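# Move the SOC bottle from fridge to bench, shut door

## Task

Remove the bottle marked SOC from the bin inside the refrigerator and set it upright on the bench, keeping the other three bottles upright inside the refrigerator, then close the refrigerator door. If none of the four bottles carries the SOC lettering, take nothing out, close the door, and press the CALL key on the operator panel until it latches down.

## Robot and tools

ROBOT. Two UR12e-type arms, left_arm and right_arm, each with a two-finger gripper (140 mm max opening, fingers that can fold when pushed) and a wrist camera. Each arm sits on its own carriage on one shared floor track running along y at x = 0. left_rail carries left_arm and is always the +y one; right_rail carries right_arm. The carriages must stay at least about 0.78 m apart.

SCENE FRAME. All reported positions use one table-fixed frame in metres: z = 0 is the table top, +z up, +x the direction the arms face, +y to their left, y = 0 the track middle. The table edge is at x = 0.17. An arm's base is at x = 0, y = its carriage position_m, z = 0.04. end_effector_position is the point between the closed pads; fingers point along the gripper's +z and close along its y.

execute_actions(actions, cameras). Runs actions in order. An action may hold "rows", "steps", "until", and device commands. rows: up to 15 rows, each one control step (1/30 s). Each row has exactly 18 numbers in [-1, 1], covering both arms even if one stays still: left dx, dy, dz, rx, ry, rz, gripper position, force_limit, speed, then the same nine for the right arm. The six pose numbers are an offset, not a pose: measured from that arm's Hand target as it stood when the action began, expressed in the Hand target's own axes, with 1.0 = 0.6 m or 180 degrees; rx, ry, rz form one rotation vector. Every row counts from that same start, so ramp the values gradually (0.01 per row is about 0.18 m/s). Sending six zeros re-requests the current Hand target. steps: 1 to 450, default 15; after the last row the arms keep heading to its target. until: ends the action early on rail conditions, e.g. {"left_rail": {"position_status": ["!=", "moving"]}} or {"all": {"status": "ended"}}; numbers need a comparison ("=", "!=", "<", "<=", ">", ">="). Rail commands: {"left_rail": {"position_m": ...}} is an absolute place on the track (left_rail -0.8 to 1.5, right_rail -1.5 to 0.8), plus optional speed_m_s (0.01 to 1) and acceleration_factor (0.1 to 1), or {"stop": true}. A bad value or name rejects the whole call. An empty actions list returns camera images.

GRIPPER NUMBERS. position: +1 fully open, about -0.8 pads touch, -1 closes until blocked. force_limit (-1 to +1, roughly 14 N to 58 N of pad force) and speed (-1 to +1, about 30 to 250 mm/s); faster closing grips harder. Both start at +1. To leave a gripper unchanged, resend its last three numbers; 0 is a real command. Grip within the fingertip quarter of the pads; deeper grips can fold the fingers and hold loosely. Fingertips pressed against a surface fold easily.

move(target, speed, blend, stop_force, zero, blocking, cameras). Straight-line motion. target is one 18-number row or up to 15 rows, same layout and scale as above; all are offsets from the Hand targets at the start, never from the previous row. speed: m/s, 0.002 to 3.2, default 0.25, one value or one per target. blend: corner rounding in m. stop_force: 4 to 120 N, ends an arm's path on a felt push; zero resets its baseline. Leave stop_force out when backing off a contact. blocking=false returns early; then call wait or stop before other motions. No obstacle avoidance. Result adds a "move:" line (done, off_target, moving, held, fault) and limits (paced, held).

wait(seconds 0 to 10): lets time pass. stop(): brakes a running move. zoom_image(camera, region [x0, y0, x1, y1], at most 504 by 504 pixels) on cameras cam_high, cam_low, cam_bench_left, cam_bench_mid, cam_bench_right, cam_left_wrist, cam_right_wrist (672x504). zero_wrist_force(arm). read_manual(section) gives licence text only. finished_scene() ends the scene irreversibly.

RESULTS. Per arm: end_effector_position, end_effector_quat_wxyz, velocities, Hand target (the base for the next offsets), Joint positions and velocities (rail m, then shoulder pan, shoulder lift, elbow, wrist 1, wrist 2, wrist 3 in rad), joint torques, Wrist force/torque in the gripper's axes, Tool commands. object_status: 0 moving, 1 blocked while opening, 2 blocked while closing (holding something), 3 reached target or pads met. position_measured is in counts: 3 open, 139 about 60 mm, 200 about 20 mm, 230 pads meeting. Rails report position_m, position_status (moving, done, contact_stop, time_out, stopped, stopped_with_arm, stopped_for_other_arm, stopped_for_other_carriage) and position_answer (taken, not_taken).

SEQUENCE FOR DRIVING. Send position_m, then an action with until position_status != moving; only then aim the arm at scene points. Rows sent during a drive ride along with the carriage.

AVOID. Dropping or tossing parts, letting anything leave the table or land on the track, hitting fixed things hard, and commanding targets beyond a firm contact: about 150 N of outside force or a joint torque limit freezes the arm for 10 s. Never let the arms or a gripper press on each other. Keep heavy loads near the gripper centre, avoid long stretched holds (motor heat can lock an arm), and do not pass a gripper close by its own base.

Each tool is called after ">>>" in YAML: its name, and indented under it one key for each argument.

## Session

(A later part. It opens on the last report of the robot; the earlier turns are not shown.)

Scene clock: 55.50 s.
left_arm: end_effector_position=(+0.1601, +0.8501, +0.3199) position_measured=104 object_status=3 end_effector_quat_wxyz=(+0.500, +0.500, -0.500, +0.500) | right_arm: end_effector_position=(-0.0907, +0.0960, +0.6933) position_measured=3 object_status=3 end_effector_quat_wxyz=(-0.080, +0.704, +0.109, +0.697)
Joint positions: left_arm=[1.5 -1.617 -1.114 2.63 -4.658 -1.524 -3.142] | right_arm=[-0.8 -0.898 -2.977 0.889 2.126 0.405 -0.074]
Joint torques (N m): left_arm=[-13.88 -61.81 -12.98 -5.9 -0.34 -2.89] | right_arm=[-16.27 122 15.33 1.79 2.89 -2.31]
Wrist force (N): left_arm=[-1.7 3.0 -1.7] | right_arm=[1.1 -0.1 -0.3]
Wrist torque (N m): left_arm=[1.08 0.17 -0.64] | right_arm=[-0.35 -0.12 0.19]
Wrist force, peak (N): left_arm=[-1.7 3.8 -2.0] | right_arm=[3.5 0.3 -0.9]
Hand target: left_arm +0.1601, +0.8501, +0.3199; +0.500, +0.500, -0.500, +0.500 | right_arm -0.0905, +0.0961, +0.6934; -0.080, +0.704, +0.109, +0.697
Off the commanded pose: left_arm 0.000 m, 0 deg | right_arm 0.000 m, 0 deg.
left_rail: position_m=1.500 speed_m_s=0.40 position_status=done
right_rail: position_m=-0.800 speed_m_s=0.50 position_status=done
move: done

>>> move:
  target: [0,0,0,0,0,0,0.2,-1,-0.3,0.30,0.935,0.208,0,0,0,1,1,1]
  speed: 0.3

>>> move:
  target: [0,0,0,0,0,0,0.2,-1,-0.3,-0.033,0.922,0.213,0,0,0,1,1,1]
  speed: 0.25

Scene clock: 59.53 s.
left_arm: end_effector_position=(+0.1601, +0.8501, +0.3199) position_measured=104 object_status=3 end_effector_quat_wxyz=(+0.500, +0.500, -0.500, +0.500) | right_arm: end_effector_position=(+0.1793, -0.4040, +0.8927) position_measured=3 object_status=3 end_effector_quat_wxyz=(-0.080, +0.704, +0.109, +0.697)
Joint positions: left_arm=[1.5 -1.617 -1.114 2.63 -4.658 -1.524 -3.142] | right_arm=[-0.8 -0.58 -2.659 1.546 1.135 0.723 -0.056]
Joint torques (N m): left_arm=[-14.52 -61.79 -13.56 -5.25 -0.36 -3.11] | right_arm=[23.73 71.14 -14.12 -5.55 2.72 2.7]
Wrist force (N): left_arm=[-1.7 2.9 -1.7] | right_arm=[1.2 0.4 -1.2]
Wrist torque (N m): left_arm=[1.05 0.16 -0.64] | right_arm=[-0.10 -0.18 -0.01]
Wrist force, peak (N): left_arm=[-2.4 3.3 -1.9] | right_arm=[2.3 2.0 0.3]
Hand target: left_arm +0.1601, +0.8501, +0.3199; +0.500, +0.500, -0.500, +0.500 | right_arm +0.1792, -0.4041, +0.8927; -0.080, +0.704, +0.109, +0.697
Off the commanded pose: left_arm 0.000 m, 0 deg | right_arm 0.000 m, 0 deg.
left_rail: position_m=1.500 speed_m_s=0.40 position_status=done
right_rail: position_m=-0.800 speed_m_s=0.50 position_status=done
move: done

Scene clock: 63.20 s.
left_arm: end_effector_position=(+0.1601, +0.8501, +0.3199) position_measured=104 object_status=3 end_effector_quat_wxyz=(+0.500, +0.500, -0.500, +0.500) | right_arm: end_effector_position=(+0.4514, -0.9027, +0.8921) position_measured=3 object_status=3 end_effector_quat_wxyz=(+0.203, +0.695, -0.172, +0.668)
Joint positions: left_arm=[1.5 -1.617 -1.114 2.63 -4.658 -1.524 -3.142] | right_arm=[-0.8 -1.123 -2.352 1.659 0.724 0.985 -0.07]
Joint torques (N m): left_arm=[-14.21 -63.01 -14.06 -5.34 -0.33 -2.62] | right_arm=[-20.51 11.39 -46.94 0.77 -2.47 -2.7]
Wrist force (N): left_arm=[-1.4 3.1 -1.3] | right_arm=[2.1 0.7 -0.2]
Wrist torque (N m): left_arm=[1.09 0.11 -0.63] | right_arm=[-0.09 -0.27 0.29]
Wrist force, peak (N): left_arm=[-2.3 3.5 -1.7] | right_arm=[2.5 1.9 -0.1]
Hand target: left_arm +0.1601, +0.8501, +0.3199; +0.500, +0.500, -0.500, +0.500 | right_arm +0.4489, -0.9041, +0.8921; +0.008, +0.713, +0.022, +0.700
Off the commanded pose: left_arm 0.000 m, 0 deg | right_arm 0.003 m, 46 deg; orientation clipped.
left_rail: position_m=1.500 speed_m_s=0.40 position_status=done
right_rail: position_m=-0.800 speed_m_s=0.50 position_status=done
move: off_target (right_arm); limits=paced

>>> move:
  target: [0,0,0,0,0,0,0.2,-1,-0.3,-0.403,-0.507,0,0,-0.5,0,1,1,1]
  speed: 0.2
  cameras: ["cam_bench_right"]

Scene clock: 68.63 s.
left_arm: end_effector_position=(+0.1601, +0.8501, +0.3199) position_measured=104 object_status=3 end_effector_quat_wxyz=(+0.500, +0.500, -0.500, +0.500) | right_arm: end_effector_position=(+0.4386, -0.6106, +0.6380) position_measured=3 object_status=3 end_effector_quat_wxyz=(+0.021, +1.000, +0.010, -0.009)
Joint positions: left_arm=[1.5 -1.617 -1.114 2.63 -4.658 -1.524 -3.142] | right_arm=[-0.8 0.066 -1.533 1.28 1.844 1.612 0.047]
Joint torques (N m): left_arm=[-14.95 -63.55 -14.15 -5.44 -0.33 -2.41] | right_arm=[19.51 -30.79 -31.81 7.62 -2.53 -2.55]
Wrist force (N): left_arm=[-1.7 2.8 -1.9] | right_arm=[1.0 0.7 -0.5]
Wrist torque (N m): left_arm=[1.04 0.16 -0.64] | right_arm=[0.10 -0.20 0.00]
Wrist force, peak (N): left_arm=[-2.1 3.6 -2.0] | right_arm=[3.0 0.9 -1.4]
Hand target: left_arm +0.1601, +0.8501, +0.3199; +0.500, +0.500, -0.500, +0.500 | right_arm +0.4386, -0.6104, +0.6378; +0.021, +1.000, +0.010, -0.009
Off the commanded pose: left_arm 0.000 m, 0 deg | right_arm 0.000 m, 0 deg.
left_rail: position_m=1.500 speed_m_s=0.40 position_status=done
right_rail: position_m=-0.800 speed_m_s=0.50 position_status=done
shoulder posture changed (right arm): the wrist came as close to joint 2's axis as it can, and the arm is now in the other of its two shoulder postures.
move: done
Images, in order (width x height): cam_bench_right 672x504.

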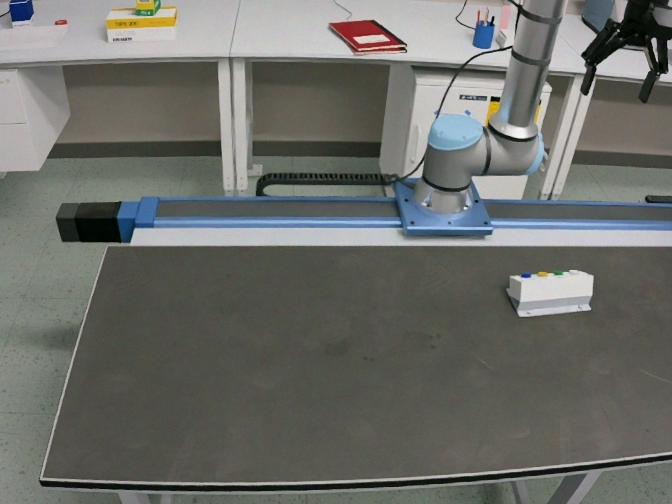

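>>> move:
  target: [0,0,0,0,0,0,0.2,-1,-0.3,-0.733,-0.683,-0.083,0,0,0,1,1,1]
  speed: 0.35

Scene clock: 71.73 s.
left_arm: end_effector_position=(+0.1601, +0.8501, +0.3199) position_measured=104 object_status=3 end_effector_quat_wxyz=(+0.500, +0.500, -0.500, +0.500) | right_arm: end_effector_position=(-0.0082, -0.2074, +0.6788) position_measured=3 object_status=3 end_effector_quat_wxyz=(+0.021, +1.000, +0.010, -0.009)
Joint positions: left_arm=[1.5 -1.617 -1.114 2.63 -4.658 -1.524 -3.142] | right_arm=[-0.8 1.283 -1.295 0.931 1.98 1.565 1.264]
Joint torques (N m): left_arm=[-13.99 -63.72 -13.97 -5.65 0.16 -2.54] | right_arm=[22.49 -49.35 -46.29 7.42 3.06 3.04]
Wrist force (N): left_arm=[-1.9 2.8 -1.5] | right_arm=[0.8 0.3 -0.6]
Wrist torque (N m): left_arm=[1.02 0.21 -0.64] | right_arm=[-0.01 -0.12 -0.22]
Wrist force, peak (N): left_arm=[-2.0 3.4 -2.1] | right_arm=[3.0 2.6 -0.8]
Hand target: left_arm +0.1601, +0.8501, +0.3199; +0.500, +0.500, -0.500, +0.500 | right_arm -0.0082, -0.2073, +0.6788; +0.021, +1.000, +0.010, -0.009
Off the commanded pose: left_arm 0.000 m, 0 deg | right_arm 0.000 m, 0 deg.
left_rail: position_m=1.500 speed_m_s=0.40 position_status=done
right_rail: position_m=-0.800 speed_m_s=0.50 position_status=done
move: done

>>> move:
  target: [0,0,0,0,0,0,0.2,-1,-0.3,0.203,-0.982,0.538,0.1306,0.4875,-0.1306,1,-1,-0.5]
  speed: 0.35
  cameras: ["cam_right_wrist"]

Scene clock: 75.23 s.
left_arm: end_effector_position=(+0.1601, +0.8501, +0.3199) position_measured=104 object_status=3 end_effector_quat_wxyz=(+0.500, +0.500, -0.500, +0.500) | right_arm: end_effector_position=(+0.0745, +0.2469, +0.3965) position_measured=3 object_status=3 end_effector_quat_wxyz=(-0.123, +0.811, +0.157, +0.550)
Joint positions: left_arm=[1.5 -1.617 -1.114 2.63 -4.658 -1.524 -3.142] | right_arm=[-0.8 1.616 -0.752 0.818 0.767 2.624 0.791]
Joint torques (N m): left_arm=[-13.81 -62.15 -14.3 -5.42 0.32 -2.48] | right_arm=[14.35 -113.01 -52.07 4.15 -0.36 2.22]
Wrist force (N): left_arm=[-2.0 3.3 -2.3] | right_arm=[1.5 0.2 -1.6]
Wrist torque (N m): left_arm=[1.14 0.24 -0.64] | right_arm=[0.12 -0.07 0.00]
Wrist force, peak (N): left_arm=[-2.0 3.3 -2.3] | right_arm=[-10.3 -3.8 5.7]
Hand target: left_arm +0.1601, +0.8501, +0.3199; +0.500, +0.500, -0.500, +0.500 | right_arm +0.0745, +0.2469, +0.3965; -0.123, +0.811, +0.157, +0.550 (not the last commanded pose)
Off the commanded pose: left_arm 0.000 m, 0 deg | right_arm 0.142 m, 21 deg.
left_rail: position_m=1.500 speed_m_s=0.40 position_status=done
right_rail: position_m=-0.800 speed_m_s=0.50 position_status=done
move: held (right_arm; a check stopped the path); limits=held
pose unreachable (right arm): on one or more control steps of this call, first in action 0 (counted from 0), this arm could not follow its commanded pose, so it was not sent that pose on those steps. It may still have moved: this result reports where it is.
cause: moving toward the commanded pose would bring two parts of the arm too close to each other (its gripper and another part of the arm, with joints 5 (wrist 1) to 7 (wrist 3) between them, 4 mm apart when it was first held).
camera_calibration:
cam_right_wrist: T_world_to_cam=[[0.268585, -0.962259, -0.0438178, 0.228597], [-0.65888, -0.150342, -0.737071, 0.372146], [0.702666, 0.226837, -0.674393, 0.350466], [0, 0, 0, 1]] pos_world=[-0.0624589, 0.19642, 0.520666]
Images, in order (width x height): cam_right_wrist 672x504.

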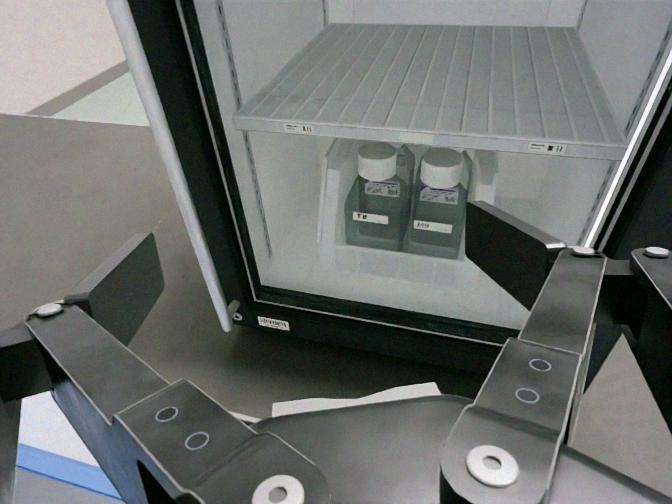

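>>> move:
  target:
    - [0,0,0,0,0,0,0.2,-1,-0.3,0.3,0.63,-0.57,-0.084,-0.374,0.107,1,-1,-0.5]
  speed: 0.4

>>> move:
  target: [0,0,0,0,0,0,0.2,-1,-0.3,0,0,0,0,0,-0.998,1,-1,-0.5]
  speed: 0.5

Scene clock: 78.90 s.
left_arm: end_effector_position=(+0.1601, +0.8501, +0.3199) position_measured=104 object_status=3 end_effector_quat_wxyz=(+0.500, +0.500, -0.500, +0.500) | right_arm: end_effector_position=(-0.0076, -0.2065, +0.6790) position_measured=3 object_status=3 end_effector_quat_wxyz=(+0.001, +1.000, -0.001, +0.000)
Joint positions: left_arm=[1.5 -1.617 -1.114 2.63 -4.658 -1.524 -3.142] | right_arm=[-0.8 1.286 -1.316 0.947 1.94 1.571 1.287]
Joint torques (N m): left_arm=[-12.34 -62.66 -14.6 -5.68 0.53 -2.37] | right_arm=[-18.96 -74.87 -30.9 7.09 -3.02 -2.45]
Wrist force (N): left_arm=[-2.0 2.8 -1.8] | right_arm=[1.0 1.0 -0.8]
Wrist torque (N m): left_arm=[1.05 0.23 -0.65] | right_arm=[0.17 -0.15 0.00]
Wrist force, peak (N): left_arm=[-2.0 3.5 -2.0] | right_arm=[1.1 2.1 -2.1]
Hand target: left_arm +0.1601, +0.8501, +0.3199; +0.500, +0.500, -0.500, +0.500 | right_arm -0.0076, -0.2067, +0.6790; +0.001, +1.000, -0.001, +0.000
Off the commanded pose: left_arm 0.000 m, 0 deg | right_arm 0.000 m, 0 deg.
left_rail: position_m=1.500 speed_m_s=0.40 position_status=done
right_rail: position_m=-0.800 speed_m_s=0.50 position_status=done
move: done

Scene clock: 82.97 s.
left_arm: end_effector_position=(+0.1601, +0.8501, +0.3199) position_measured=104 object_status=3 end_effector_quat_wxyz=(+0.500, +0.500, -0.500, +0.500) | right_arm: end_effector_position=(-0.0076, -0.2066, +0.6790) position_measured=3 object_status=3 end_effector_quat_wxyz=(+0.000, +0.004, +1.000, -0.001)
Joint positions: left_arm=[1.5 -1.617 -1.114 2.63 -4.658 -1.524 -3.142] | right_arm=[-0.8 1.285 -1.316 0.948 1.941 1.57 -1.848]
Joint torques (N m): left_arm=[-14.69 -62.87 -13.96 -5.66 0.59 -2.36] | right_arm=[-20.56 -75.42 -30.76 7.49 -2.88 -2.17]
Wrist force (N): left_arm=[-2.0 3.2 -1.3] | right_arm=[0.7 0.8 -0.2]
Wrist torque (N m): left_arm=[1.11 0.24 -0.64] | right_arm=[0.12 -0.13 0.05]
Wrist force, peak (N): left_arm=[-2.1 3.2 -2.4] | right_arm=[1.2 1.1 -1.1]
Hand target: left_arm +0.1601, +0.8501, +0.3199; +0.500, +0.500, -0.500, +0.500 | right_arm -0.0076, -0.2066, +0.6790; +0.000, +0.004, +1.000, -0.001
Off the commanded pose: left_arm 0.000 m, 0 deg | right_arm 0.000 m, 0 deg.
left_rail: position_m=1.500 speed_m_s=0.40 position_status=done
right_rail: position_m=-0.800 speed_m_s=0.50 position_status=done
move: done

>>> move:
  target: [0,0,0,0,0,0,0.2,-1,-0.3,-0.173,0.961,0.582,-0.1306,-0.4875,-0.1306,1,-1,-0.5]
  speed: 0.35
  cameras: ["cam_right_wrist"]

Scene clock: 87.07 s.
left_arm: end_effector_position=(+0.1601, +0.8501, +0.3199) position_measured=104 object_status=3 end_effector_quat_wxyz=(+0.500, +0.500, -0.500, +0.500) | right_arm: end_effector_position=(+0.1002, +0.3687, +0.3290) position_measured=3 object_status=3 end_effector_quat_wxyz=(+0.683, -0.181, +0.684, +0.180)
Joint positions: left_arm=[1.5 -1.617 -1.114 2.63 -4.658 -1.524 -3.142] | right_arm=[-0.8 1.593 -0.719 1.03 -0.307 2.648 -3.139]
Joint torques (N m): left_arm=[-13.74 -62.69 -13.48 -5.45 0.48 -2.34] | right_arm=[-21.95 -126.07 -38.75 -5.3 -2.95 -2.74]
Wrist force (N): left_arm=[-2.0 3.0 -2.4] | right_arm=[1.4 0.1 0.3]
Wrist torque (N m): left_arm=[1.06 0.24 -0.64] | right_arm=[-0.50 -0.60 -0.55]
Wrist force, peak (N): left_arm=[-2.5 3.1 -2.3] | right_arm=[2.9 2.7 1.8]
Hand target: left_arm +0.1601, +0.8501, +0.3199; +0.500, +0.500, -0.500, +0.500 | right_arm +0.1003, +0.3687, +0.3290; +0.683, -0.181, +0.684, +0.180
Off the commanded pose: left_arm 0.000 m, 0 deg | right_arm 0.000 m, 0 deg.
left_rail: position_m=1.500 speed_m_s=0.40 position_status=done
right_rail: position_m=-0.800 speed_m_s=0.50 position_status=done
move: done
camera_calibration:
cam_right_wrist: T_world_to_cam=[[-0.587134, 0.807053, 0.0627592, -0.265794], [-0.253154, -0.256704, 0.932747, -0.193226], [0.768886, 0.53176, 0.355028, -0.198571], [0, 0, 0, 1]] pos_world=[-0.052294, 0.2705, 0.26741]
Images, in order (width x height): cam_right_wrist 672x504.

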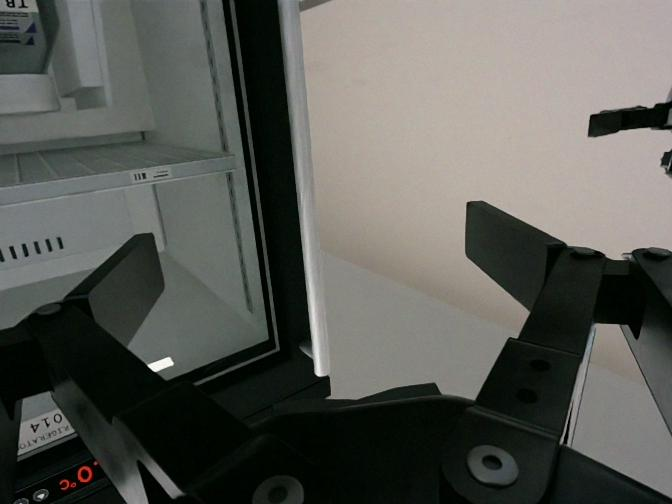

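>>> move:
  target:
    - [0,0,0,0,0,0,0.2,-1,-0.3,0,0.005,0.229,0,0,0,1,-1,-0.5]
    - [0,0,0,0,0,0,0.2,-1,-0.3,0,0.005,0.229,0,0,0,-1,-1,-0.5]
  speed: 0.15
  cameras: ["cam_right_wrist"]

Scene clock: 90.70 s.
left_arm: end_effector_position=(+0.1601, +0.8501, +0.3199) position_measured=104 object_status=3 end_effector_quat_wxyz=(+0.500, +0.500, -0.500, +0.500) | right_arm: end_effector_position=(+0.2185, +0.4389, +0.3288) position_measured=208 object_status=0 end_effector_quat_wxyz=(+0.683, -0.181, +0.684, +0.180)
Joint positions: left_arm=[1.5 -1.617 -1.114 2.63 -4.658 -1.524 -3.142] | right_arm=[-0.8 1.48 -0.611 0.828 -0.214 2.536 -3.14]
Joint torques (N m): left_arm=[-14.84 -62.42 -14.77 -5.33 0.79 -2.23] | right_arm=[5.71 -106.5 -55.85 -6.46 -15.98 2.51]
Wrist force (N): left_arm=[-1.6 2.7 -1.8] | right_arm=[0.6 -34.2 -13.9]
Wrist torque (N m): left_arm=[1.00 0.16 -0.65] | right_arm=[1.27 -0.66 -0.73]
Wrist force, peak (N): left_arm=[-2.2 3.5 -2.1] | right_arm=[0.0 -34.9 -14.5]
Hand target: left_arm +0.1601, +0.8501, +0.3199; +0.500, +0.500, -0.500, +0.500 | right_arm +0.2183, +0.4391, +0.3288; +0.683, -0.181, +0.684, +0.180
Off the commanded pose: left_arm 0.000 m, 0 deg | right_arm 0.000 m, 0 deg.
left_rail: position_m=1.500 speed_m_s=0.40 position_status=done
right_rail: position_m=-0.800 speed_m_s=0.50 position_status=done
move: done
camera_calibration:
cam_right_wrist: T_world_to_cam=[[-0.58683, 0.807291, 0.062539, -0.253097], [-0.253537, -0.256552, 0.932684, -0.144961], [0.768992, 0.531472, 0.35523, -0.326768], [0, 0, 0, 1]] pos_world=[0.066004, 0.340801, 0.26711]
Images, in order (width x height): cam_right_wrist 672x504.

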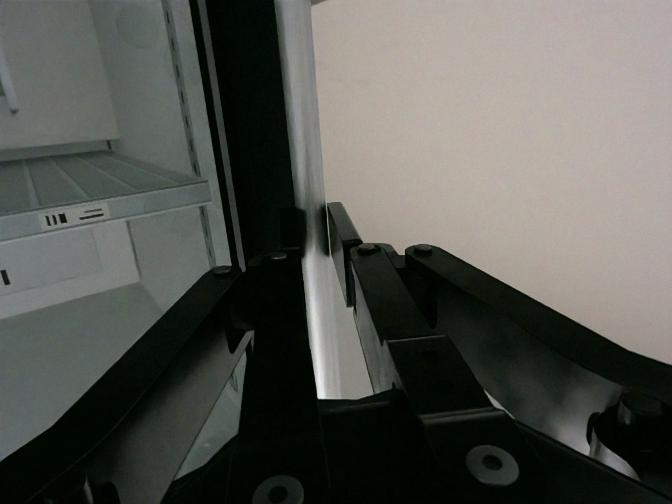

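>>> move:
  target:
    - [0,0,0,0,0,0,0.2,-1,-0.3,0,0.031,-0.181,-0.0833,0,0,-1,-1,-0.5]
    - [0,0,0,0,0,0,0.2,-1,-0.3,0,0.0275,-0.364,-0.1667,0,0,-1,-1,-0.5]
  speed: 0.08
  blend: 0.02
  cameras: ["cam_right_wrist"]

Scene clock: 95.50 s.
left_arm: end_effector_position=(+0.1601, +0.8501, +0.3199) position_measured=104 object_status=3 end_effector_quat_wxyz=(+0.500, +0.500, -0.500, +0.500) | right_arm: end_effector_position=(+0.0203, +0.3458, +0.3291) position_measured=209 object_status=2 end_effector_quat_wxyz=(+0.613, -0.351, +0.614, +0.351)
Joint positions: left_arm=[1.5 -1.617 -1.114 2.63 -4.658 -1.524 -3.142] | right_arm=[-0.8 1.545 -0.968 1.471 -0.502 2.077 -3.14]
Joint torques (N m): left_arm=[-11.21 -65.02 -13.44 -5.53 0.82 -2.26] | right_arm=[21.68 -112.95 -37.19 -6.39 -2.87 -2.3]
Wrist force (N): left_arm=[-2.0 2.6 -2.3] | right_arm=[0.2 0.1 0.0]
Wrist torque (N m): left_arm=[0.99 0.24 -0.65] | right_arm=[-0.62 -0.29 -0.60]
Wrist force, peak (N): left_arm=[-2.4 3.3 -1.9] | right_arm=[0.8 -38.4 -15.7]
Hand target: left_arm +0.1601, +0.8501, +0.3199; +0.500, +0.500, -0.500, +0.500 | right_arm +0.0202, +0.3457, +0.3291; +0.613, -0.351, +0.614, +0.351
Off the commanded pose: left_arm 0.000 m, 0 deg | right_arm 0.000 m, 0 deg.
left_rail: position_m=1.500 speed_m_s=0.40 position_status=done
right_rail: position_m=-0.800 speed_m_s=0.50 position_status=done
move: done
camera_calibration:
cam_right_wrist: T_world_to_cam=[[-0.911867, 0.405535, 0.0635555, -0.149017], [-0.0903851, -0.349394, 0.932606, -0.190666], [0.40041, 0.844669, 0.355256, -0.225807], [0, 0, 0, 1]] pos_world=[-0.0627013, 0.184546, 0.267507]
Images, in order (width x height): cam_right_wrist 672x504.

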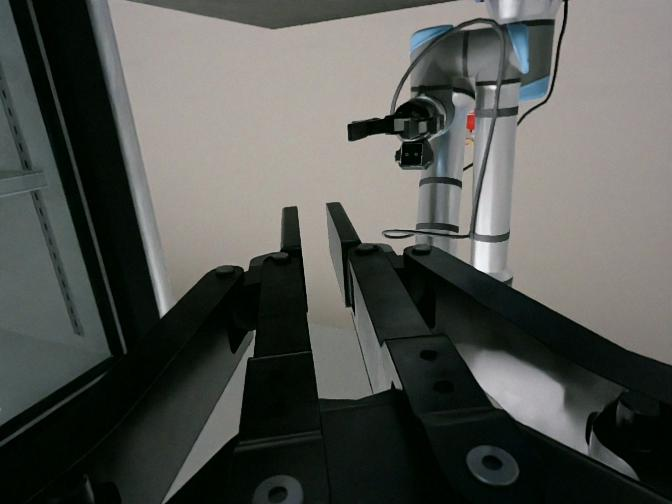

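>>> move:
  target:
    - [0,0,0,0,0,0,0.2,-1,-0.3,0,-0.102,0.09,0.1667,0,0,1,0.5,0]
    - [0,0,0,0,0,0,0.2,-1,-0.3,0,-0.223,0.300,0.1667,0,0,1,0.5,-1]
    - [0,0,0,0,0,0,0.2,-1,-0.3,0,-0.223,0.300,0.1667,0,0,-1,0.5,-1]
  speed: 0.15
  cameras: ["cam_right_wrist"]

Scene clock: 105.00 s.
left_arm: end_effector_position=(+0.1601, +0.8501, +0.3199) position_measured=104 object_status=3 end_effector_quat_wxyz=(+0.500, +0.500, -0.500, +0.500) | right_arm: end_effector_position=(+0.2265, +0.4333, +0.3289) position_measured=201 object_status=0 end_effector_quat_wxyz=(+0.683, -0.181, +0.684, +0.180)
Joint positions: left_arm=[1.5 -1.617 -1.114 2.63 -4.658 -1.524 -3.142] | right_arm=[-0.8 1.472 -0.625 0.855 -0.227 2.527 -3.14]
Joint torques (N m): left_arm=[-15.51 -64.73 -13.8 -5.73 0.63 -1.72] | right_arm=[-59.61 -125.9 -29.79 4.88 38.84 2.38]
Wrist force (N): left_arm=[-2.2 2.8 -0.8] | right_arm=[5.1 97.3 16.8]
Wrist torque (N m): left_arm=[1.04 0.28 -0.64] | right_arm=[-3.75 -0.31 -0.73]
Wrist force, peak (N): left_arm=[-1.7 3.6 -2.1] | right_arm=[5.1 97.3 16.8]
Hand target: left_arm +0.1601, +0.8501, +0.3199; +0.500, +0.500, -0.500, +0.500 | right_arm +0.2267, +0.4331, +0.3288; +0.683, -0.181, +0.684, +0.180
Off the commanded pose: left_arm 0.000 m, 0 deg | right_arm 0.000 m, 0 deg.
left_rail: position_m=1.500 speed_m_s=0.40 position_status=done
right_rail: position_m=-0.800 speed_m_s=0.50 position_status=done
move: done
camera_calibration:
cam_right_wrist: T_world_to_cam=[[-0.587587, 0.806717, 0.0628426, -0.243549], [-0.253297, -0.257141, 0.932587, -0.144213], [0.768493, 0.532059, 0.355431, -0.330053], [0, 0, 0, 1]] pos_world=[0.0740085, 0.334999, 0.267108]
Images, in order (width x height): cam_right_wrist 672x504.

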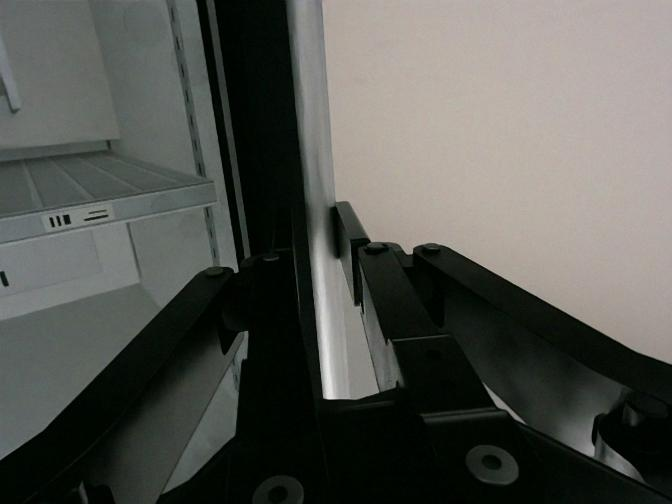

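>>> move:
  target: [0,0,0,0,0,0,0.2,-1,-0.3,0,0.0068,0,0,0,0,-1,0.5,-1]
  speed: 0.02

Scene clock: 106.03 s.
left_arm: end_effector_position=(+0.1601, +0.8501, +0.3199) position_measured=104 object_status=3 end_effector_quat_wxyz=(+0.500, +0.500, -0.500, +0.500) | right_arm: end_effector_position=(+0.2247, +0.4366, +0.3288) position_measured=211 object_status=0 end_effector_quat_wxyz=(+0.683, -0.181, +0.684, +0.180)
Joint positions: left_arm=[1.5 -1.617 -1.114 2.63 -4.658 -1.524 -3.142] | right_arm=[-0.8 1.474 -0.617 0.84 -0.22 2.529 -3.14]
Joint torques (N m): left_arm=[-13.52 -62.78 -12.86 -5.52 0.93 -1.65] | right_arm=[-53.81 -114.99 -40.96 8.65 33.65 -0.92]
Wrist force (N): left_arm=[-1.8 2.8 -1.3] | right_arm=[3.1 83.6 -0.3]
Wrist torque (N m): left_arm=[1.04 0.18 -0.64] | right_arm=[-3.20 -0.39 -0.65]
Wrist force, peak (N): left_arm=[-2.3 2.9 -2.4] | right_arm=[5.5 99.6 17.3]
Hand target: left_arm +0.1601, +0.8501, +0.3199; +0.500, +0.500, -0.500, +0.500 | right_arm +0.2247, +0.4367, +0.3288; +0.683, -0.181, +0.684, +0.180
Off the commanded pose: left_arm 0.000 m, 0 deg | right_arm 0.000 m, 0 deg.
left_rail: position_m=1.500 speed_m_s=0.40 position_status=done
right_rail: position_m=-0.800 speed_m_s=0.50 position_status=done
move: done

>>> move:
  target: [0,0,0,0,0,0,0.2,-1,-0.3,0,0.0085,0,0,0,0,-1,0.5,-1]
  speed: 0.02

Scene clock: 107.17 s.
left_arm: end_effector_position=(+0.1601, +0.8501, +0.3199) position_measured=104 object_status=3 end_effector_quat_wxyz=(+0.500, +0.500, -0.500, +0.500) | right_arm: end_effector_position=(+0.2225, +0.4407, +0.3288) position_measured=211 object_status=2 end_effector_quat_wxyz=(+0.683, -0.181, +0.684, +0.180)
Joint positions: left_arm=[1.5 -1.617 -1.114 2.63 -4.658 -1.524 -3.142] | right_arm=[-0.8 1.477 -0.607 0.821 -0.211 2.532 -3.14]
Joint torques (N m): left_arm=[-15.93 -63.11 -14.39 -5.56 0.7 -1.93] | right_arm=[17.58 -92.84 -66.16 -4.64 -17.97 -0.44]
Wrist force (N): left_arm=[-1.5 3.0 -1.6] | right_arm=[-4.1 -42.8 -41.7]
Wrist torque (N m): left_arm=[1.07 0.12 -0.64] | right_arm=[1.51 -0.55 -0.64]
Wrist force, peak (N): left_arm=[-2.0 3.2 -2.3] | right_arm=[1.9 82.6 -0.5]
Hand target: left_arm +0.1601, +0.8501, +0.3199; +0.500, +0.500, -0.500, +0.500 | right_arm +0.2222, +0.4410, +0.3288; +0.683, -0.181, +0.684, +0.180
Off the commanded pose: left_arm 0.000 m, 0 deg | right_arm 0.000 m, 0 deg.
left_rail: position_m=1.500 speed_m_s=0.40 position_status=done
right_rail: position_m=-0.800 speed_m_s=0.50 position_status=done
move: done

>>> move:
  target:
    - [0,0,0,0,0,0,0.2,-1,-0.3,0,0.031,-0.1185,-0.0556,0,0,-1,0.5,-1]
    - [0,0,0,0,0,0,0.2,-1,-0.3,0,0.046,-0.241,-0.111,0,0,-1,0.5,-1]
  speed: 0.06
  blend: 0.02
  cameras: ["cam_right_wrist"]

Scene clock: 111.10 s.
left_arm: end_effector_position=(+0.1601, +0.8501, +0.3199) position_measured=104 object_status=3 end_effector_quat_wxyz=(+0.500, +0.500, -0.500, +0.500) | right_arm: end_effector_position=(+0.0830, +0.3938, +0.3290) position_measured=211 object_status=2 end_effector_quat_wxyz=(+0.642, -0.296, +0.643, +0.296)
Joint positions: left_arm=[1.5 -1.617 -1.114 2.63 -4.658 -1.524 -3.142] | right_arm=[-0.8 1.532 -0.847 1.261 -0.413 2.239 -3.14]
Joint torques (N m): left_arm=[-13.68 -63.64 -15.05 -5.62 0.57 -1.73] | right_arm=[90.56 -109.32 -69.05 -15.54 -37.2 -2.29]
Wrist force (N): left_arm=[-1.8 2.9 -1.9] | right_arm=[-0.4 -91.8 -40.3]
Wrist torque (N m): left_arm=[1.06 0.18 -0.64] | right_arm=[3.16 -0.26 -0.54]
Wrist force, peak (N): left_arm=[-2.4 3.2 -2.1] | right_arm=[-0.4 -91.8 -40.3]
Hand target: left_arm +0.1601, +0.8501, +0.3199; +0.500, +0.500, -0.500, +0.500 | right_arm +0.0828, +0.3937, +0.3290; +0.642, -0.297, +0.643, +0.296
Off the commanded pose: left_arm 0.000 m, 0 deg | right_arm 0.000 m, 0 deg.
left_rail: position_m=1.500 speed_m_s=0.40 position_status=done
right_rail: position_m=-0.800 speed_m_s=0.50 position_status=done
move: done
camera_calibration:
cam_right_wrist: T_world_to_cam=[[-0.827334, 0.558139, 0.063237, -0.178345], [-0.150082, -0.328135, 0.932632, -0.171524], [0.541289, 0.762108, 0.355244, -0.270409], [0, 0, 0, 1]] pos_world=[-0.0269238, 0.24934, 0.267308]
Images, in order (width x height): cam_right_wrist 672x504.

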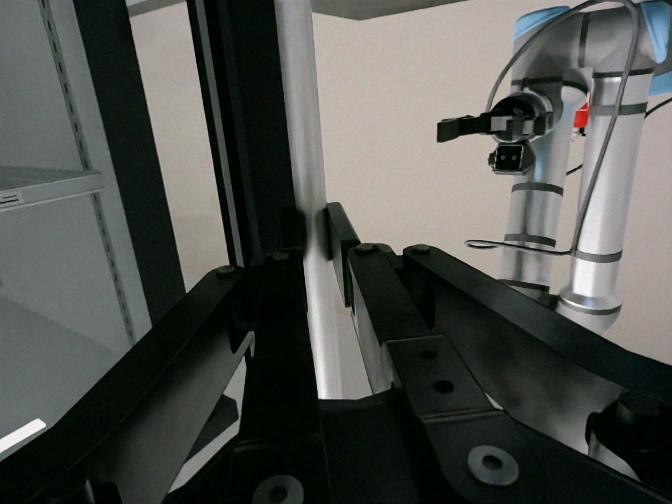

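>>> move:
  target:
    - [0,0,0,0,0,0,0.2,-1,-0.3,0,-0.0122,0,0,0,0,-1,0.5,-1]
    - [0,0,0,0,0,0,0.2,-1,-0.3,0,0.0174,-0.116,-0.0556,0,0,-1,0.5,-1]
    - [0,0,0,0,0,0,0.2,-1,-0.3,0,0.028,-0.236,-0.111,0,0,-1,0.5,-1]
  speed: 0.06
  blend: [0.003,0.01,0]

Scene clock: 115.17 s.
left_arm: end_effector_position=(+0.1601, +0.8501, +0.3199) position_measured=104 object_status=3 end_effector_quat_wxyz=(+0.500, +0.500, -0.500, +0.500) | right_arm: end_effector_position=(-0.0218, +0.2971, +0.3292) position_measured=232 object_status=3 end_effector_quat_wxyz=(+0.580, -0.403, +0.582, +0.403)
Joint positions: left_arm=[1.5 -1.617 -1.114 2.63 -4.658 -1.524 -3.142] | right_arm=[-0.8 1.528 -1.075 1.649 -0.572 1.886 -3.141]
Joint torques (N m): left_arm=[-14.01 -64.49 -13.86 -5.66 0.67 -1.23] | right_arm=[-22.67 -97.93 -34.25 -6.33 -1.87 -2.45]
Wrist force (N): left_arm=[-1.7 3.0 -2.2] | right_arm=[-2.9 7.5 3.7]
Wrist torque (N m): left_arm=[1.08 0.19 -0.64] | right_arm=[0.99 0.32 -0.57]
Wrist force, peak (N): left_arm=[-2.4 3.3 -1.8] | right_arm=[-0.3 -92.2 -40.6]
Hand target: left_arm +0.1601, +0.8501, +0.3199; +0.500, +0.500, -0.500, +0.500 | right_arm -0.0219, +0.2970, +0.3292; +0.580, -0.403, +0.581, +0.403
Off the commanded pose: left_arm 0.000 m, 0 deg | right_arm 0.000 m, 0 deg.
left_rail: position_m=1.500 speed_m_s=0.40 position_status=done
right_rail: position_m=-0.800 speed_m_s=0.50 position_status=done
move: done

>>> execute_actions:
  actions: []
  cameras: ["cam_right_wrist","cam_left_wrist","cam_bench_mid"]

Scene clock: 115.37 s.
left_arm: end_effector_position=(+0.1601, +0.8501, +0.3199) position_measured=104 object_status=3 end_effector_quat_wxyz=(+0.500, +0.500, -0.500, +0.500) | right_arm: end_effector_position=(-0.0219, +0.2970, +0.3292) position_measured=232 object_status=3 end_effector_quat_wxyz=(+0.580, -0.403, +0.581, +0.403)
Joint positions: left_arm=[1.5 -1.617 -1.114 2.63 -4.658 -1.524 -3.142] | right_arm=[-0.8 1.528 -1.075 1.649 -0.572 1.886 -3.141]
Joint velocities: within noise
Joint torques (N m): left_arm=[-13.05 -62.13 -14.33 -5.51 0.73 -1.39] | right_arm=[-20.76 -98.63 -35.28 -6.49 -2.63 -2.5]
Wrist force (N): left_arm=[-2.3 3.0 -2.1] | right_arm=[-2.2 7.5 3.5]
Wrist torque (N m): left_arm=[1.07 0.27 -0.64] | right_arm=[1.00 0.21 -0.57]
Wrist force, peak (N): left_arm=[-2.3 3.0 -2.1] | right_arm=[-3.0 7.9 3.5]
Hand target: left_arm +0.1601, +0.8501, +0.3199; +0.500, +0.500, -0.500, +0.500 | right_arm -0.0219, +0.2970, +0.3292; +0.580, -0.403, +0.581, +0.403
Tool commands: left_gripper/position=+0.2 left_gripper/force_limit=-1.0 left_gripper/speed=-0.3 right_gripper/position=-1.0 right_gripper/force_limit=+0.5 right_gripper/speed=-1.0
Off the commanded pose: left_arm 0.000 m, 0 deg | right_arm 0.000 m, 0 deg.
left_rail: position_m=1.500 speed_m_s=0.40 position_status=done
right_rail: position_m=-0.800 speed_m_s=0.50 position_status=done
camera_calibration:
cam_left_wrist: T_world_to_cam=[[-0.991469, 0.0974584, -0.0865486, 0.0982374], [0.115112, 0.343255, -0.932162, -0.0184547], [-0.0611387, -0.934172, -0.351545, 1.09291], [0, 0, 0, 1]] pos_world=[0.166343, 1.01772, 0.375506]
cam_right_wrist: T_world_to_cam=[[-0.968312, 0.24146, 0.0637842, -0.120234], [-0.02832, -0.359914, 0.932556, -0.207082], [0.248132, 0.901199, 0.355347, -0.187763], [0, 0, 0, 1]] pos_world=[-0.0756987, 0.123712, 0.267506]
Images, in order (width x height): cam_bench_mid 672x504, cam_left_wrist 672x504, cam_right_wrist 672x504.

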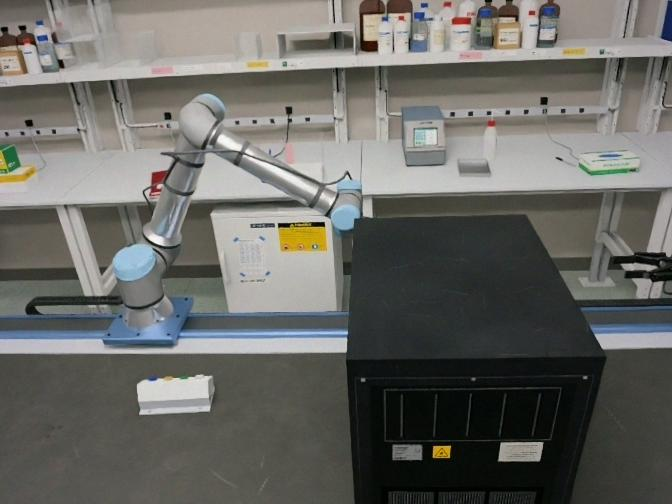

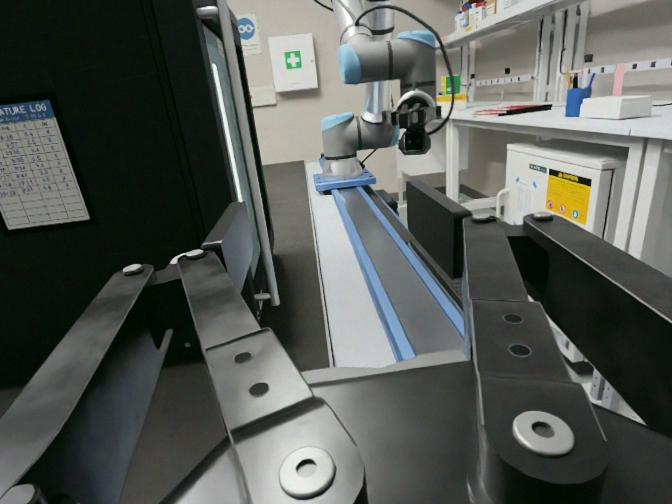

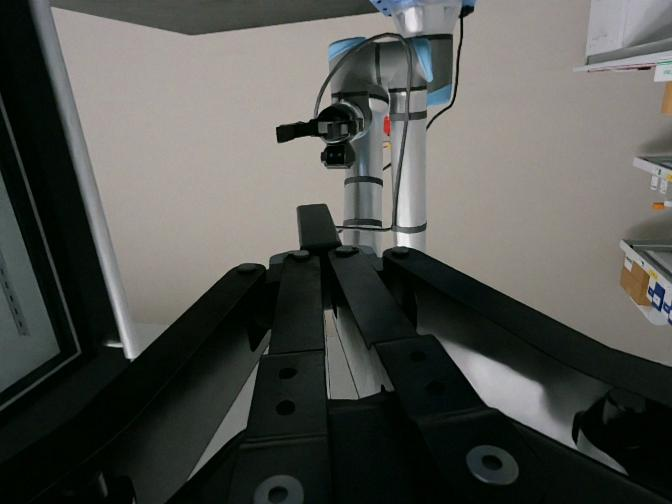

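>>> move:
  target:
    - [0,0,0,0,0,0,0.2,-1,-0.3,0,-0.152,0.178,0.222,0,0,0.6,0.5,0]
    - [0,0,0,0,0,0,0.2,-1,-0.3,0,-0.305,0.3605,0.222,0,0,0.6,0.5,0]
    - [0,0,0,0,0,0,0.2,-1,-0.3,0,-0.305,0.3605,0.222,0,0,-1,0.5,-1]
  speed: 0.15

>>> wait:
  seconds: 1.5

Scene clock: 125.20 s.
left_arm: end_effector_position=(+0.1601, +0.8501, +0.3199) position_measured=104 object_status=3 end_effector_quat_wxyz=(+0.500, +0.500, -0.500, +0.500) | right_arm: end_effector_position=(+0.2250, +0.4358, +0.3289) position_measured=209 object_status=0 end_effector_quat_wxyz=(+0.683, -0.181, +0.684, +0.180)
Joint positions: left_arm=[1.5 -1.617 -1.114 2.63 -4.658 -1.524 -3.142] | right_arm=[-0.8 1.474 -0.62 0.844 -0.222 2.528 -3.14]
Joint torques (N m): left_arm=[-13.09 -63.5 -14.83 -5.73 0.68 -1.11] | right_arm=[-54.48 -126.55 -30.42 5.4 38.61 2.46]
Wrist force (N): left_arm=[-1.8 2.8 -1.9] | right_arm=[3.1 102.7 22.8]
Wrist torque (N m): left_arm=[1.04 0.18 -0.64] | right_arm=[-2.29 0.26 -0.72]
Wrist force, peak (N): left_arm=[-2.1 3.5 -2.1] | right_arm=[3.1 102.7 22.8]
Hand target: left_arm +0.1601, +0.8501, +0.3199; +0.500, +0.500, -0.500, +0.500 | right_arm +0.2252, +0.4356, +0.3288; +0.683, -0.181, +0.684, +0.180
Off the commanded pose: left_arm 0.000 m, 0 deg | right_arm 0.000 m, 0 deg.
left_rail: position_m=1.500 speed_m_s=0.40 position_status=done
right_rail: position_m=-0.800 speed_m_s=0.50 position_status=done
move: done

Scene clock: 126.70 s.
left_arm: end_effector_position=(+0.1601, +0.8501, +0.3199) position_measured=104 object_status=3 end_effector_quat_wxyz=(+0.500, +0.500, -0.500, +0.500) | right_arm: end_effector_position=(+0.2252, +0.4356, +0.3288) position_measured=209 object_status=2 end_effector_quat_wxyz=(+0.683, -0.181, +0.684, +0.180)
Joint positions: left_arm=[1.5 -1.617 -1.114 2.63 -4.658 -1.524 -3.142] | right_arm=[-0.8 1.474 -0.62 0.844 -0.222 2.529 -3.14]
Joint torques (N m): left_arm=[-13.99 -62.47 -13.93 -5.86 1.13 -1.08] | right_arm=[-95.78 -148.52 -18.84 10.82 39.16 1.79]
Wrist force (N): left_arm=[-2.1 3.1 -1.7] | right_arm=[1.6 108.5 23.5]
Wrist torque (N m): left_arm=[1.09 0.26 -0.64] | right_arm=[-2.46 0.33 -0.72]
Wrist force, peak (N): left_arm=[-1.9 3.4 -2.0] | right_arm=[1.5 108.6 24.2]
Hand target: left_arm +0.1601, +0.8501, +0.3199; +0.500, +0.500, -0.500, +0.500 | right_arm +0.2252, +0.4356, +0.3288; +0.683, -0.181, +0.684, +0.180
Tool commands: left_gripper/position=+0.2 left_gripper/force_limit=-1.0 left_gripper/speed=-0.3 right_gripper/position=-1.0 right_gripper/force_limit=+0.5 right_gripper/speed=-1.0
Off the commanded pose: left_arm 0.000 m, 0 deg | right_arm 0.000 m, 0 deg.
left_rail: position_m=1.500 speed_m_s=0.40 position_status=done
right_rail: position_m=-0.800 speed_m_s=0.50 position_status=done
wait: 1.50 s

>>> move:
  target:
    - [0,0,0,0,0,0,0.2,-1,-0.3,0,0.0067,0.0014,0,0,0,-1,0.5,-1]
    - [0,0,0,0,0,0,0.2,-1,-0.3,0,0.0318,-0.0958,-0.0444,0,0,-1,0.5,-1]
    - [0,0,0,0,0,0,0.2,-1,-0.3,0,0.0422,-0.1823,-0.0833,0,0,-1,0.5,-1]
    - [0,0,0,0,0,0,0.2,-1,-0.3,0,0.042,-0.2694,-0.122,0,0,-1,0.5,-1]
  speed: 0.08
  blend: [0,0.01,0.01,0]

Scene clock: 130.67 s.
left_arm: end_effector_position=(+0.1601, +0.8501, +0.3199) position_measured=104 object_status=3 end_effector_quat_wxyz=(+0.500, +0.500, -0.500, +0.500) | right_arm: end_effector_position=(+0.0723, +0.3778, +0.3290) position_measured=211 object_status=2 end_effector_quat_wxyz=(+0.636, -0.307, +0.637, +0.307)
Joint positions: left_arm=[1.5 -1.617 -1.114 2.63 -4.658 -1.524 -3.142] | right_arm=[-0.8 1.533 -0.883 1.325 -0.44 2.205 -3.14]
Joint torques (N m): left_arm=[-14.06 -62.48 -14.23 -5.45 0.66 -0.99] | right_arm=[-24.65 -127.11 -16.04 -0.15 19.88 -2.62]
Wrist force (N): left_arm=[-1.7 2.8 -1.9] | right_arm=[-1.4 68.0 30.9]
Wrist torque (N m): left_arm=[1.02 0.15 -0.64] | right_arm=[-1.28 0.18 -0.48]
Wrist force, peak (N): left_arm=[-1.9 3.6 -2.1] | right_arm=[1.5 108.9 23.3]
Hand target: left_arm +0.1601, +0.8501, +0.3199; +0.500, +0.500, -0.500, +0.500 | right_arm +0.0722, +0.3778, +0.3290; +0.636, -0.308, +0.637, +0.307
Off the commanded pose: left_arm 0.000 m, 0 deg | right_arm 0.000 m, 0 deg.
left_rail: position_m=1.500 speed_m_s=0.40 position_status=done
right_rail: position_m=-0.800 speed_m_s=0.50 position_status=done
move: done

>>> move:
  target:
    - [0,0,0,0,0,0,0.2,-1,-0.3,0,0.0295,-0.0963,-0.0444,0,0,-1,0.5,-1]
    - [0,0,0,0,0,0,0.2,-1,-0.3,0,0.0406,-0.1963,-0.0889,0,0,-1,0.5,-1]
    - [0,0,0,0,0,0,0.2,-1,-0.3,0,0.0388,-0.2842,-0.1278,0,0,-1,0.5,-1]
  speed: 0.08
  blend: [0.01,0.01,0]

Scene clock: 134.40 s.
left_arm: end_effector_position=(+0.1601, +0.8501, +0.3199) position_measured=104 object_status=3 end_effector_quat_wxyz=(+0.500, +0.500, -0.500, +0.500) | right_arm: end_effector_position=(-0.0520, +0.2589, +0.3293) position_measured=232 object_status=3 end_effector_quat_wxyz=(+0.562, -0.428, +0.563, +0.428)
Joint positions: left_arm=[1.5 -1.617 -1.114 2.63 -4.658 -1.524 -3.142] | right_arm=[-0.8 1.528 -1.14 1.751 -0.609 1.799 -3.141]
Joint torques (N m): left_arm=[-13.23 -62.81 -15.01 -5.41 0.75 -0.73] | right_arm=[-21.38 -95.2 -33.24 -6.84 -2.77 -2.35]
Wrist force (N): left_arm=[-1.7 2.7 -1.8] | right_arm=[8.0 5.1 2.9]
Wrist torque (N m): left_arm=[1.01 0.17 -0.64] | right_arm=[0.49 -2.16 -0.58]
Wrist force, peak (N): left_arm=[-2.6 3.1 -2.1] | right_arm=[4.8 85.5 38.4]
Hand target: left_arm +0.1601, +0.8501, +0.3199; +0.500, +0.500, -0.500, +0.500 | right_arm -0.0521, +0.2587, +0.3293; +0.562, -0.428, +0.563, +0.428
Off the commanded pose: left_arm 0.000 m, 0 deg | right_arm 0.000 m, 0 deg.
left_rail: position_m=1.500 speed_m_s=0.40 position_status=done
right_rail: position_m=-0.800 speed_m_s=0.50 position_status=done
move: done

>>> move:
  target: [0,0,0,0,0,0,0.2,-1,-0.3,0,-0.298,0.245,0.139,0,0,-0.48,0.5,-0.5]
  speed: 0.15
  cameras: ["cam_right_wrist"]

Scene clock: 137.77 s.
left_arm: end_effector_position=(+0.1601, +0.8501, +0.3199) position_measured=104 object_status=3 end_effector_quat_wxyz=(+0.500, +0.500, -0.500, +0.500) | right_arm: end_effector_position=(+0.1593, +0.3527, +0.3290) position_measured=190 object_status=3 end_effector_quat_wxyz=(+0.642, -0.296, +0.643, +0.296)
Joint positions: left_arm=[1.5 -1.617 -1.114 2.63 -4.658 -1.524 -3.142] | right_arm=[-0.8 1.444 -0.923 1.395 -0.47 2.151 -3.141]
Joint torques (N m): left_arm=[-12.91 -62.43 -13.99 -5.66 0.81 -0.91] | right_arm=[-23.54 -82.59 -52.43 0.32 2.76 2.51]
Wrist force (N): left_arm=[-1.6 2.9 -2.3] | right_arm=[8.7 5.2 2.5]
Wrist torque (N m): left_arm=[1.04 0.13 -0.64] | right_arm=[0.51 -2.31 -0.64]
Wrist force, peak (N): left_arm=[-2.1 3.5 -2.1] | right_arm=[8.9 5.3 3.3]
Hand target: left_arm +0.1601, +0.8501, +0.3199; +0.500, +0.500, -0.500, +0.500 | right_arm +0.1594, +0.3527, +0.3290; +0.642, -0.296, +0.643, +0.296
Off the commanded pose: left_arm 0.000 m, 0 deg | right_arm 0.000 m, 0 deg.
left_rail: position_m=1.500 speed_m_s=0.40 position_status=done
right_rail: position_m=-0.800 speed_m_s=0.50 position_status=done
move: done
camera_calibration:
cam_right_wrist: T_world_to_cam=[[-0.827417, 0.558015, 0.0632429, -0.092168], [-0.150024, -0.328155, 0.932635, -0.173543], [0.541178, 0.76219, 0.355237, -0.280451], [0, 0, 0, 1]] pos_world=[0.049477, 0.208239, 0.267308]
Images, in order (width x height): cam_right_wrist 672x504.

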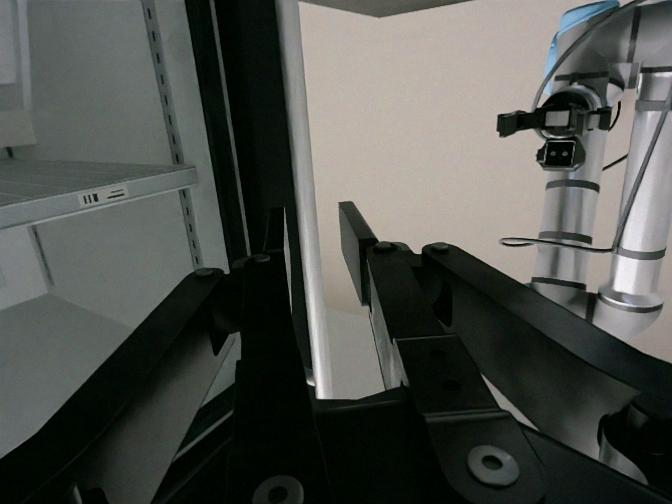

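>>> move:
  target: [0,0,0,0,0,0,0.2,-1,-0.3,0,0.003,0.1733,0,0,0,-0.48,0.5,-0.5]
  speed: 0.05
  stop_force: 15
  cameras: ["cam_right_wrist"]

Scene clock: 141.23 s.
left_arm: end_effector_position=(+0.1601, +0.8501, +0.3199) position_measured=104 object_status=3 end_effector_quat_wxyz=(+0.500, +0.500, -0.500, +0.500) | right_arm: end_effector_position=(+0.2256, +0.4329, +0.3288) position_measured=190 object_status=3 end_effector_quat_wxyz=(+0.642, -0.296, +0.643, +0.296)
Joint positions: left_arm=[1.5 -1.617 -1.114 2.63 -4.658 -1.524 -3.142] | right_arm=[-0.8 1.387 -0.799 1.177 -0.376 2.093 -3.141]
Joint torques (N m): left_arm=[-12.28 -61.41 -14.09 -5.36 0.73 -0.63] | right_arm=[-22.65 -95.08 -54.29 0.37 -2.8 2.26]
Wrist force (N): left_arm=[-2.2 2.8 -1.9] | right_arm=[8.5 4.3 2.5]
Wrist torque (N m): left_arm=[1.02 0.26 -0.64] | right_arm=[0.38 -2.26 -0.60]
Wrist force, peak (N): left_arm=[-2.3 3.3 -2.1] | right_arm=[9.1 5.1 2.6]
Hand target: left_arm +0.1601, +0.8501, +0.3199; +0.500, +0.500, -0.500, +0.500 | right_arm +0.2256, +0.4329, +0.3288; +0.642, -0.296, +0.643, +0.296
Off the commanded pose: left_arm 0.000 m, 0 deg | right_arm 0.000 m, 0 deg.
left_rail: position_m=1.500 speed_m_s=0.40 position_status=done
right_rail: position_m=-0.800 speed_m_s=0.50 position_status=done
move: done
camera_calibration:
cam_right_wrist: T_world_to_cam=[[-0.827255, 0.558254, 0.0632591, -0.0822823], [-0.150115, -0.328132, 0.932628, -0.137068], [0.541401, 0.762025, 0.355251, -0.377391], [0, 0, 0, 1]] pos_world=[0.115675, 0.28854, 0.267108]
Images, in order (width x height): cam_right_wrist 672x504.

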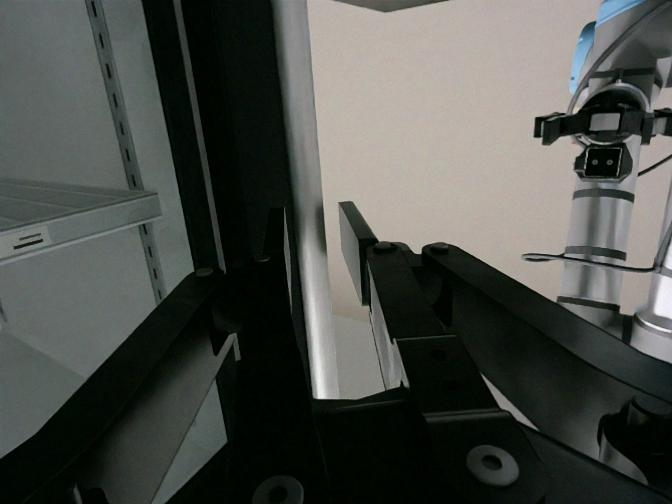

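>>> move:
  target:
    - [0,0,0,0,0,0,0.2,-1,-0.3,0,0.0965,-0.1565,-0.0833,0,0,-0.48,0.5,-0.5]
    - [0,0,0,0,0,0,0.2,-1,-0.3,0,0.147,-0.333,-0.1667,0,0,-0.48,0.5,-0.5]
    - [0,0,0,0,0,0,0.2,-1,-0.3,0,0.150,-0.517,-0.25,0,0,-0.48,0.5,-0.5]
  speed: 0.1
  blend: [0.015,0.015,0]
  cameras: ["cam_right_wrist"]

Scene clock: 146.43 s.
left_arm: end_effector_position=(+0.1601, +0.8501, +0.3199) position_measured=104 object_status=3 end_effector_quat_wxyz=(+0.500, +0.500, -0.500, +0.500) | right_arm: end_effector_position=(-0.0442, +0.2556, +0.3293) position_measured=190 object_status=3 end_effector_quat_wxyz=(+0.480, -0.519, +0.481, +0.519)
Joint positions: left_arm=[1.5 -1.617 -1.114 2.63 -4.658 -1.524 -3.142] | right_arm=[-0.8 1.35 -1.179 1.811 -0.63 1.272 -3.141]
Joint torques (N m): left_arm=[-12.5 -63.84 -13.46 -5.83 0.64 -0.46] | right_arm=[-22.97 -89.21 -33.63 -6.66 -2.51 1.96]
Wrist force (N): left_arm=[-1.9 2.8 -2.0] | right_arm=[8.0 5.1 1.7]
Wrist torque (N m): left_arm=[1.02 0.22 -0.64] | right_arm=[0.51 -2.23 -0.53]
Wrist force, peak (N): left_arm=[-1.9 3.5 -2.3] | right_arm=[9.3 -3.3 4.8]
Hand target: left_arm +0.1601, +0.8501, +0.3199; +0.500, +0.500, -0.500, +0.500 | right_arm -0.0443, +0.2555, +0.3293; +0.479, -0.519, +0.481, +0.519
Off the commanded pose: left_arm 0.000 m, 0 deg | right_arm 0.000 m, 0 deg.
left_rail: position_m=1.500 speed_m_s=0.40 position_status=done
right_rail: position_m=-0.800 speed_m_s=0.50 position_status=done
move: done
camera_calibration:
cam_right_wrist: T_world_to_cam=[[-0.979703, -0.189887, 0.0642293, -0.0223746], [0.126745, -0.338553, 0.932372, -0.221317], [-0.1553, 0.921588, 0.355748, -0.168139], [0, 0, 0, 1]] pos_world=[-0.0199817, 0.0757788, 0.267603]
Images, in order (width x height): cam_right_wrist 672x504.

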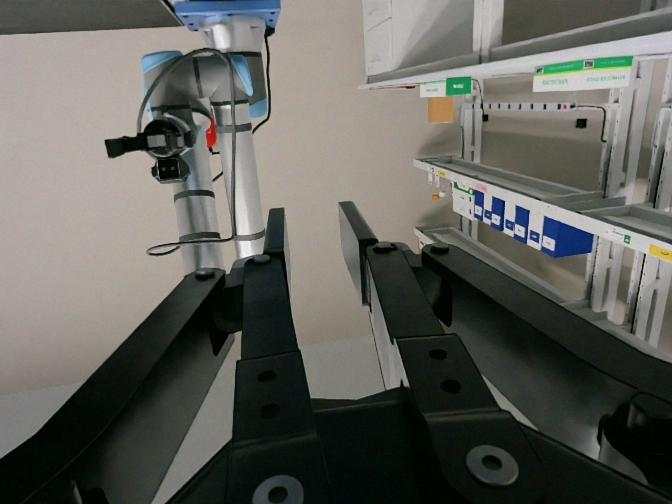

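>>> move:
  target: [0,-0.133,-0.167,0,0,0.5,-1,0.5,-0.3,0,0,0,0,0,0,-0.48,0.5,-0.5]
  speed: 0.4

>>> execute_actions:
  actions:
    - {"left_rail":{"position_m":1.2,"speed_m_s":0.4},"steps":150,"until":{"all":{"status":"ended"}}}
  cameras: ["cam_left_wrist","cam_right_wrist"]

Scene clock: 150.20 s.
left_arm: end_effector_position=(+0.2398, +0.9503, +0.3198) position_measured=233 object_status=3 end_effector_quat_wxyz=(+0.000, +0.000, +0.707, -0.707) | right_arm: end_effector_position=(-0.0443, +0.2555, +0.3293) position_measured=190 object_status=3 end_effector_quat_wxyz=(+0.479, -0.519, +0.481, +0.519)
Joint positions: left_arm=[1.5 -1.297 -1.117 2.692 -4.717 -1.845 -1.571] | right_arm=[-0.8 1.35 -1.18 1.811 -0.631 1.271 -3.141]
Joint torques (N m): left_arm=[13.25 -60.72 -10.75 -0.29 -1.22 3.49] | right_arm=[-23 -90.12 -33.51 -6.65 -2.75 2.41]
Wrist force (N): left_arm=[-0.1 4.4 -4.2] | right_arm=[7.8 4.7 1.0]
Wrist torque (N m): left_arm=[0.82 0.26 -0.33] | right_arm=[0.42 -2.18 -0.53]
Wrist force, peak (N): left_arm=[-1.0 4.9 -4.5] | right_arm=[8.7 5.2 1.5]
Hand target: left_arm +0.2399, +0.9503, +0.3198; +0.000, +0.000, +0.707, -0.707 | right_arm -0.0443, +0.2555, +0.3293; +0.479, -0.519, +0.481, +0.519
Off the commanded pose: left_arm 0.000 m, 0 deg | right_arm 0.000 m, 0 deg.
left_rail: position_m=1.500 speed_m_s=0.40 position_status=done
right_rail: position_m=-0.800 speed_m_s=0.50 position_status=done
move: done

Scene clock: 151.60 s.
left_arm: end_effector_position=(+0.2399, +0.6503, +0.3199) position_measured=233 object_status=3 end_effector_quat_wxyz=(+0.000, +0.000, +0.707, -0.707) | right_arm: end_effector_position=(-0.0443, +0.2555, +0.3293) position_measured=190 object_status=3 end_effector_quat_wxyz=(+0.479, -0.519, +0.481, +0.519)
Joint positions: left_arm=[1.2 -1.296 -1.117 2.692 -4.717 -1.845 -1.571] | right_arm=[-0.8 1.35 -1.18 1.811 -0.631 1.271 -3.141]
Joint torques (N m): left_arm=[-4.75 -45.99 3.23 -3.97 -0.94 3.64] | right_arm=[-21.78 -90.96 -33.18 -6.48 -2.65 2.06]
Wrist force (N): left_arm=[0.2 4.2 -3.9] | right_arm=[8.2 4.8 1.4]
Wrist torque (N m): left_arm=[0.75 0.20 -0.33] | right_arm=[0.43 -2.26 -0.53]
Wrist force, peak (N): left_arm=[-0.2 4.3 -7.1] | right_arm=[8.7 4.7 1.4]
Hand target: left_arm +0.2399, +0.6503, +0.3198; +0.000, +0.000, +0.707, -0.707 | right_arm -0.0443, +0.2555, +0.3293; +0.479, -0.519, +0.481, +0.519
Tool commands: left_gripper/position=-1.0 left_gripper/force_limit=+0.5 left_gripper/speed=-0.3 right_gripper/position=-0.48 right_gripper/force_limit=+0.5 right_gripper/speed=-0.5
Off the commanded pose: left_arm 0.000 m, 0 deg | right_arm 0.000 m, 0 deg.
left_rail: position_m=1.200 speed_m_s=0.40 position_status=done
right_rail: position_m=-0.800 speed_m_s=0.50 position_status=done
camera_calibration:
cam_left_wrist: T_world_to_cam=[[0.0864807, 0.0975184, -0.991469, 0.227668], [0.931932, 0.343878, 0.115111, -0.490465], [0.35217, -0.933937, -0.0611418, 0.718963], [0, 0, 0, 1]] pos_world=[0.184195, 0.817924, 0.326143]
cam_right_wrist: T_world_to_cam=[[-0.979632, -0.190223, 0.0643138, -0.0223687], [0.126937, -0.338481, 0.932372, -0.221319], [-0.15559, 0.921545, 0.355734, -0.168139], [0, 0, 0, 1]] pos_world=[-0.0199803, 0.07578, 0.267602]
Images, in order (width x height): cam_left_wrist 672x504, cam_right_wrist 672x504.

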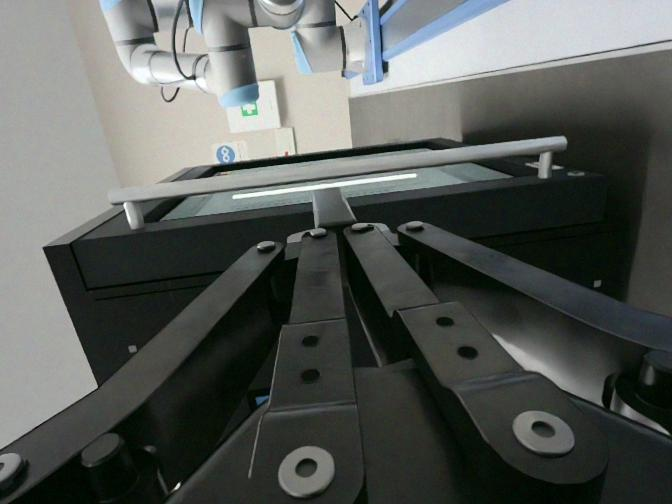

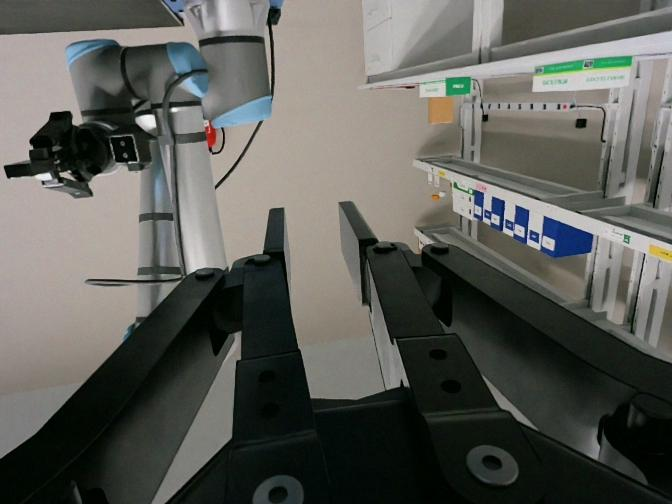

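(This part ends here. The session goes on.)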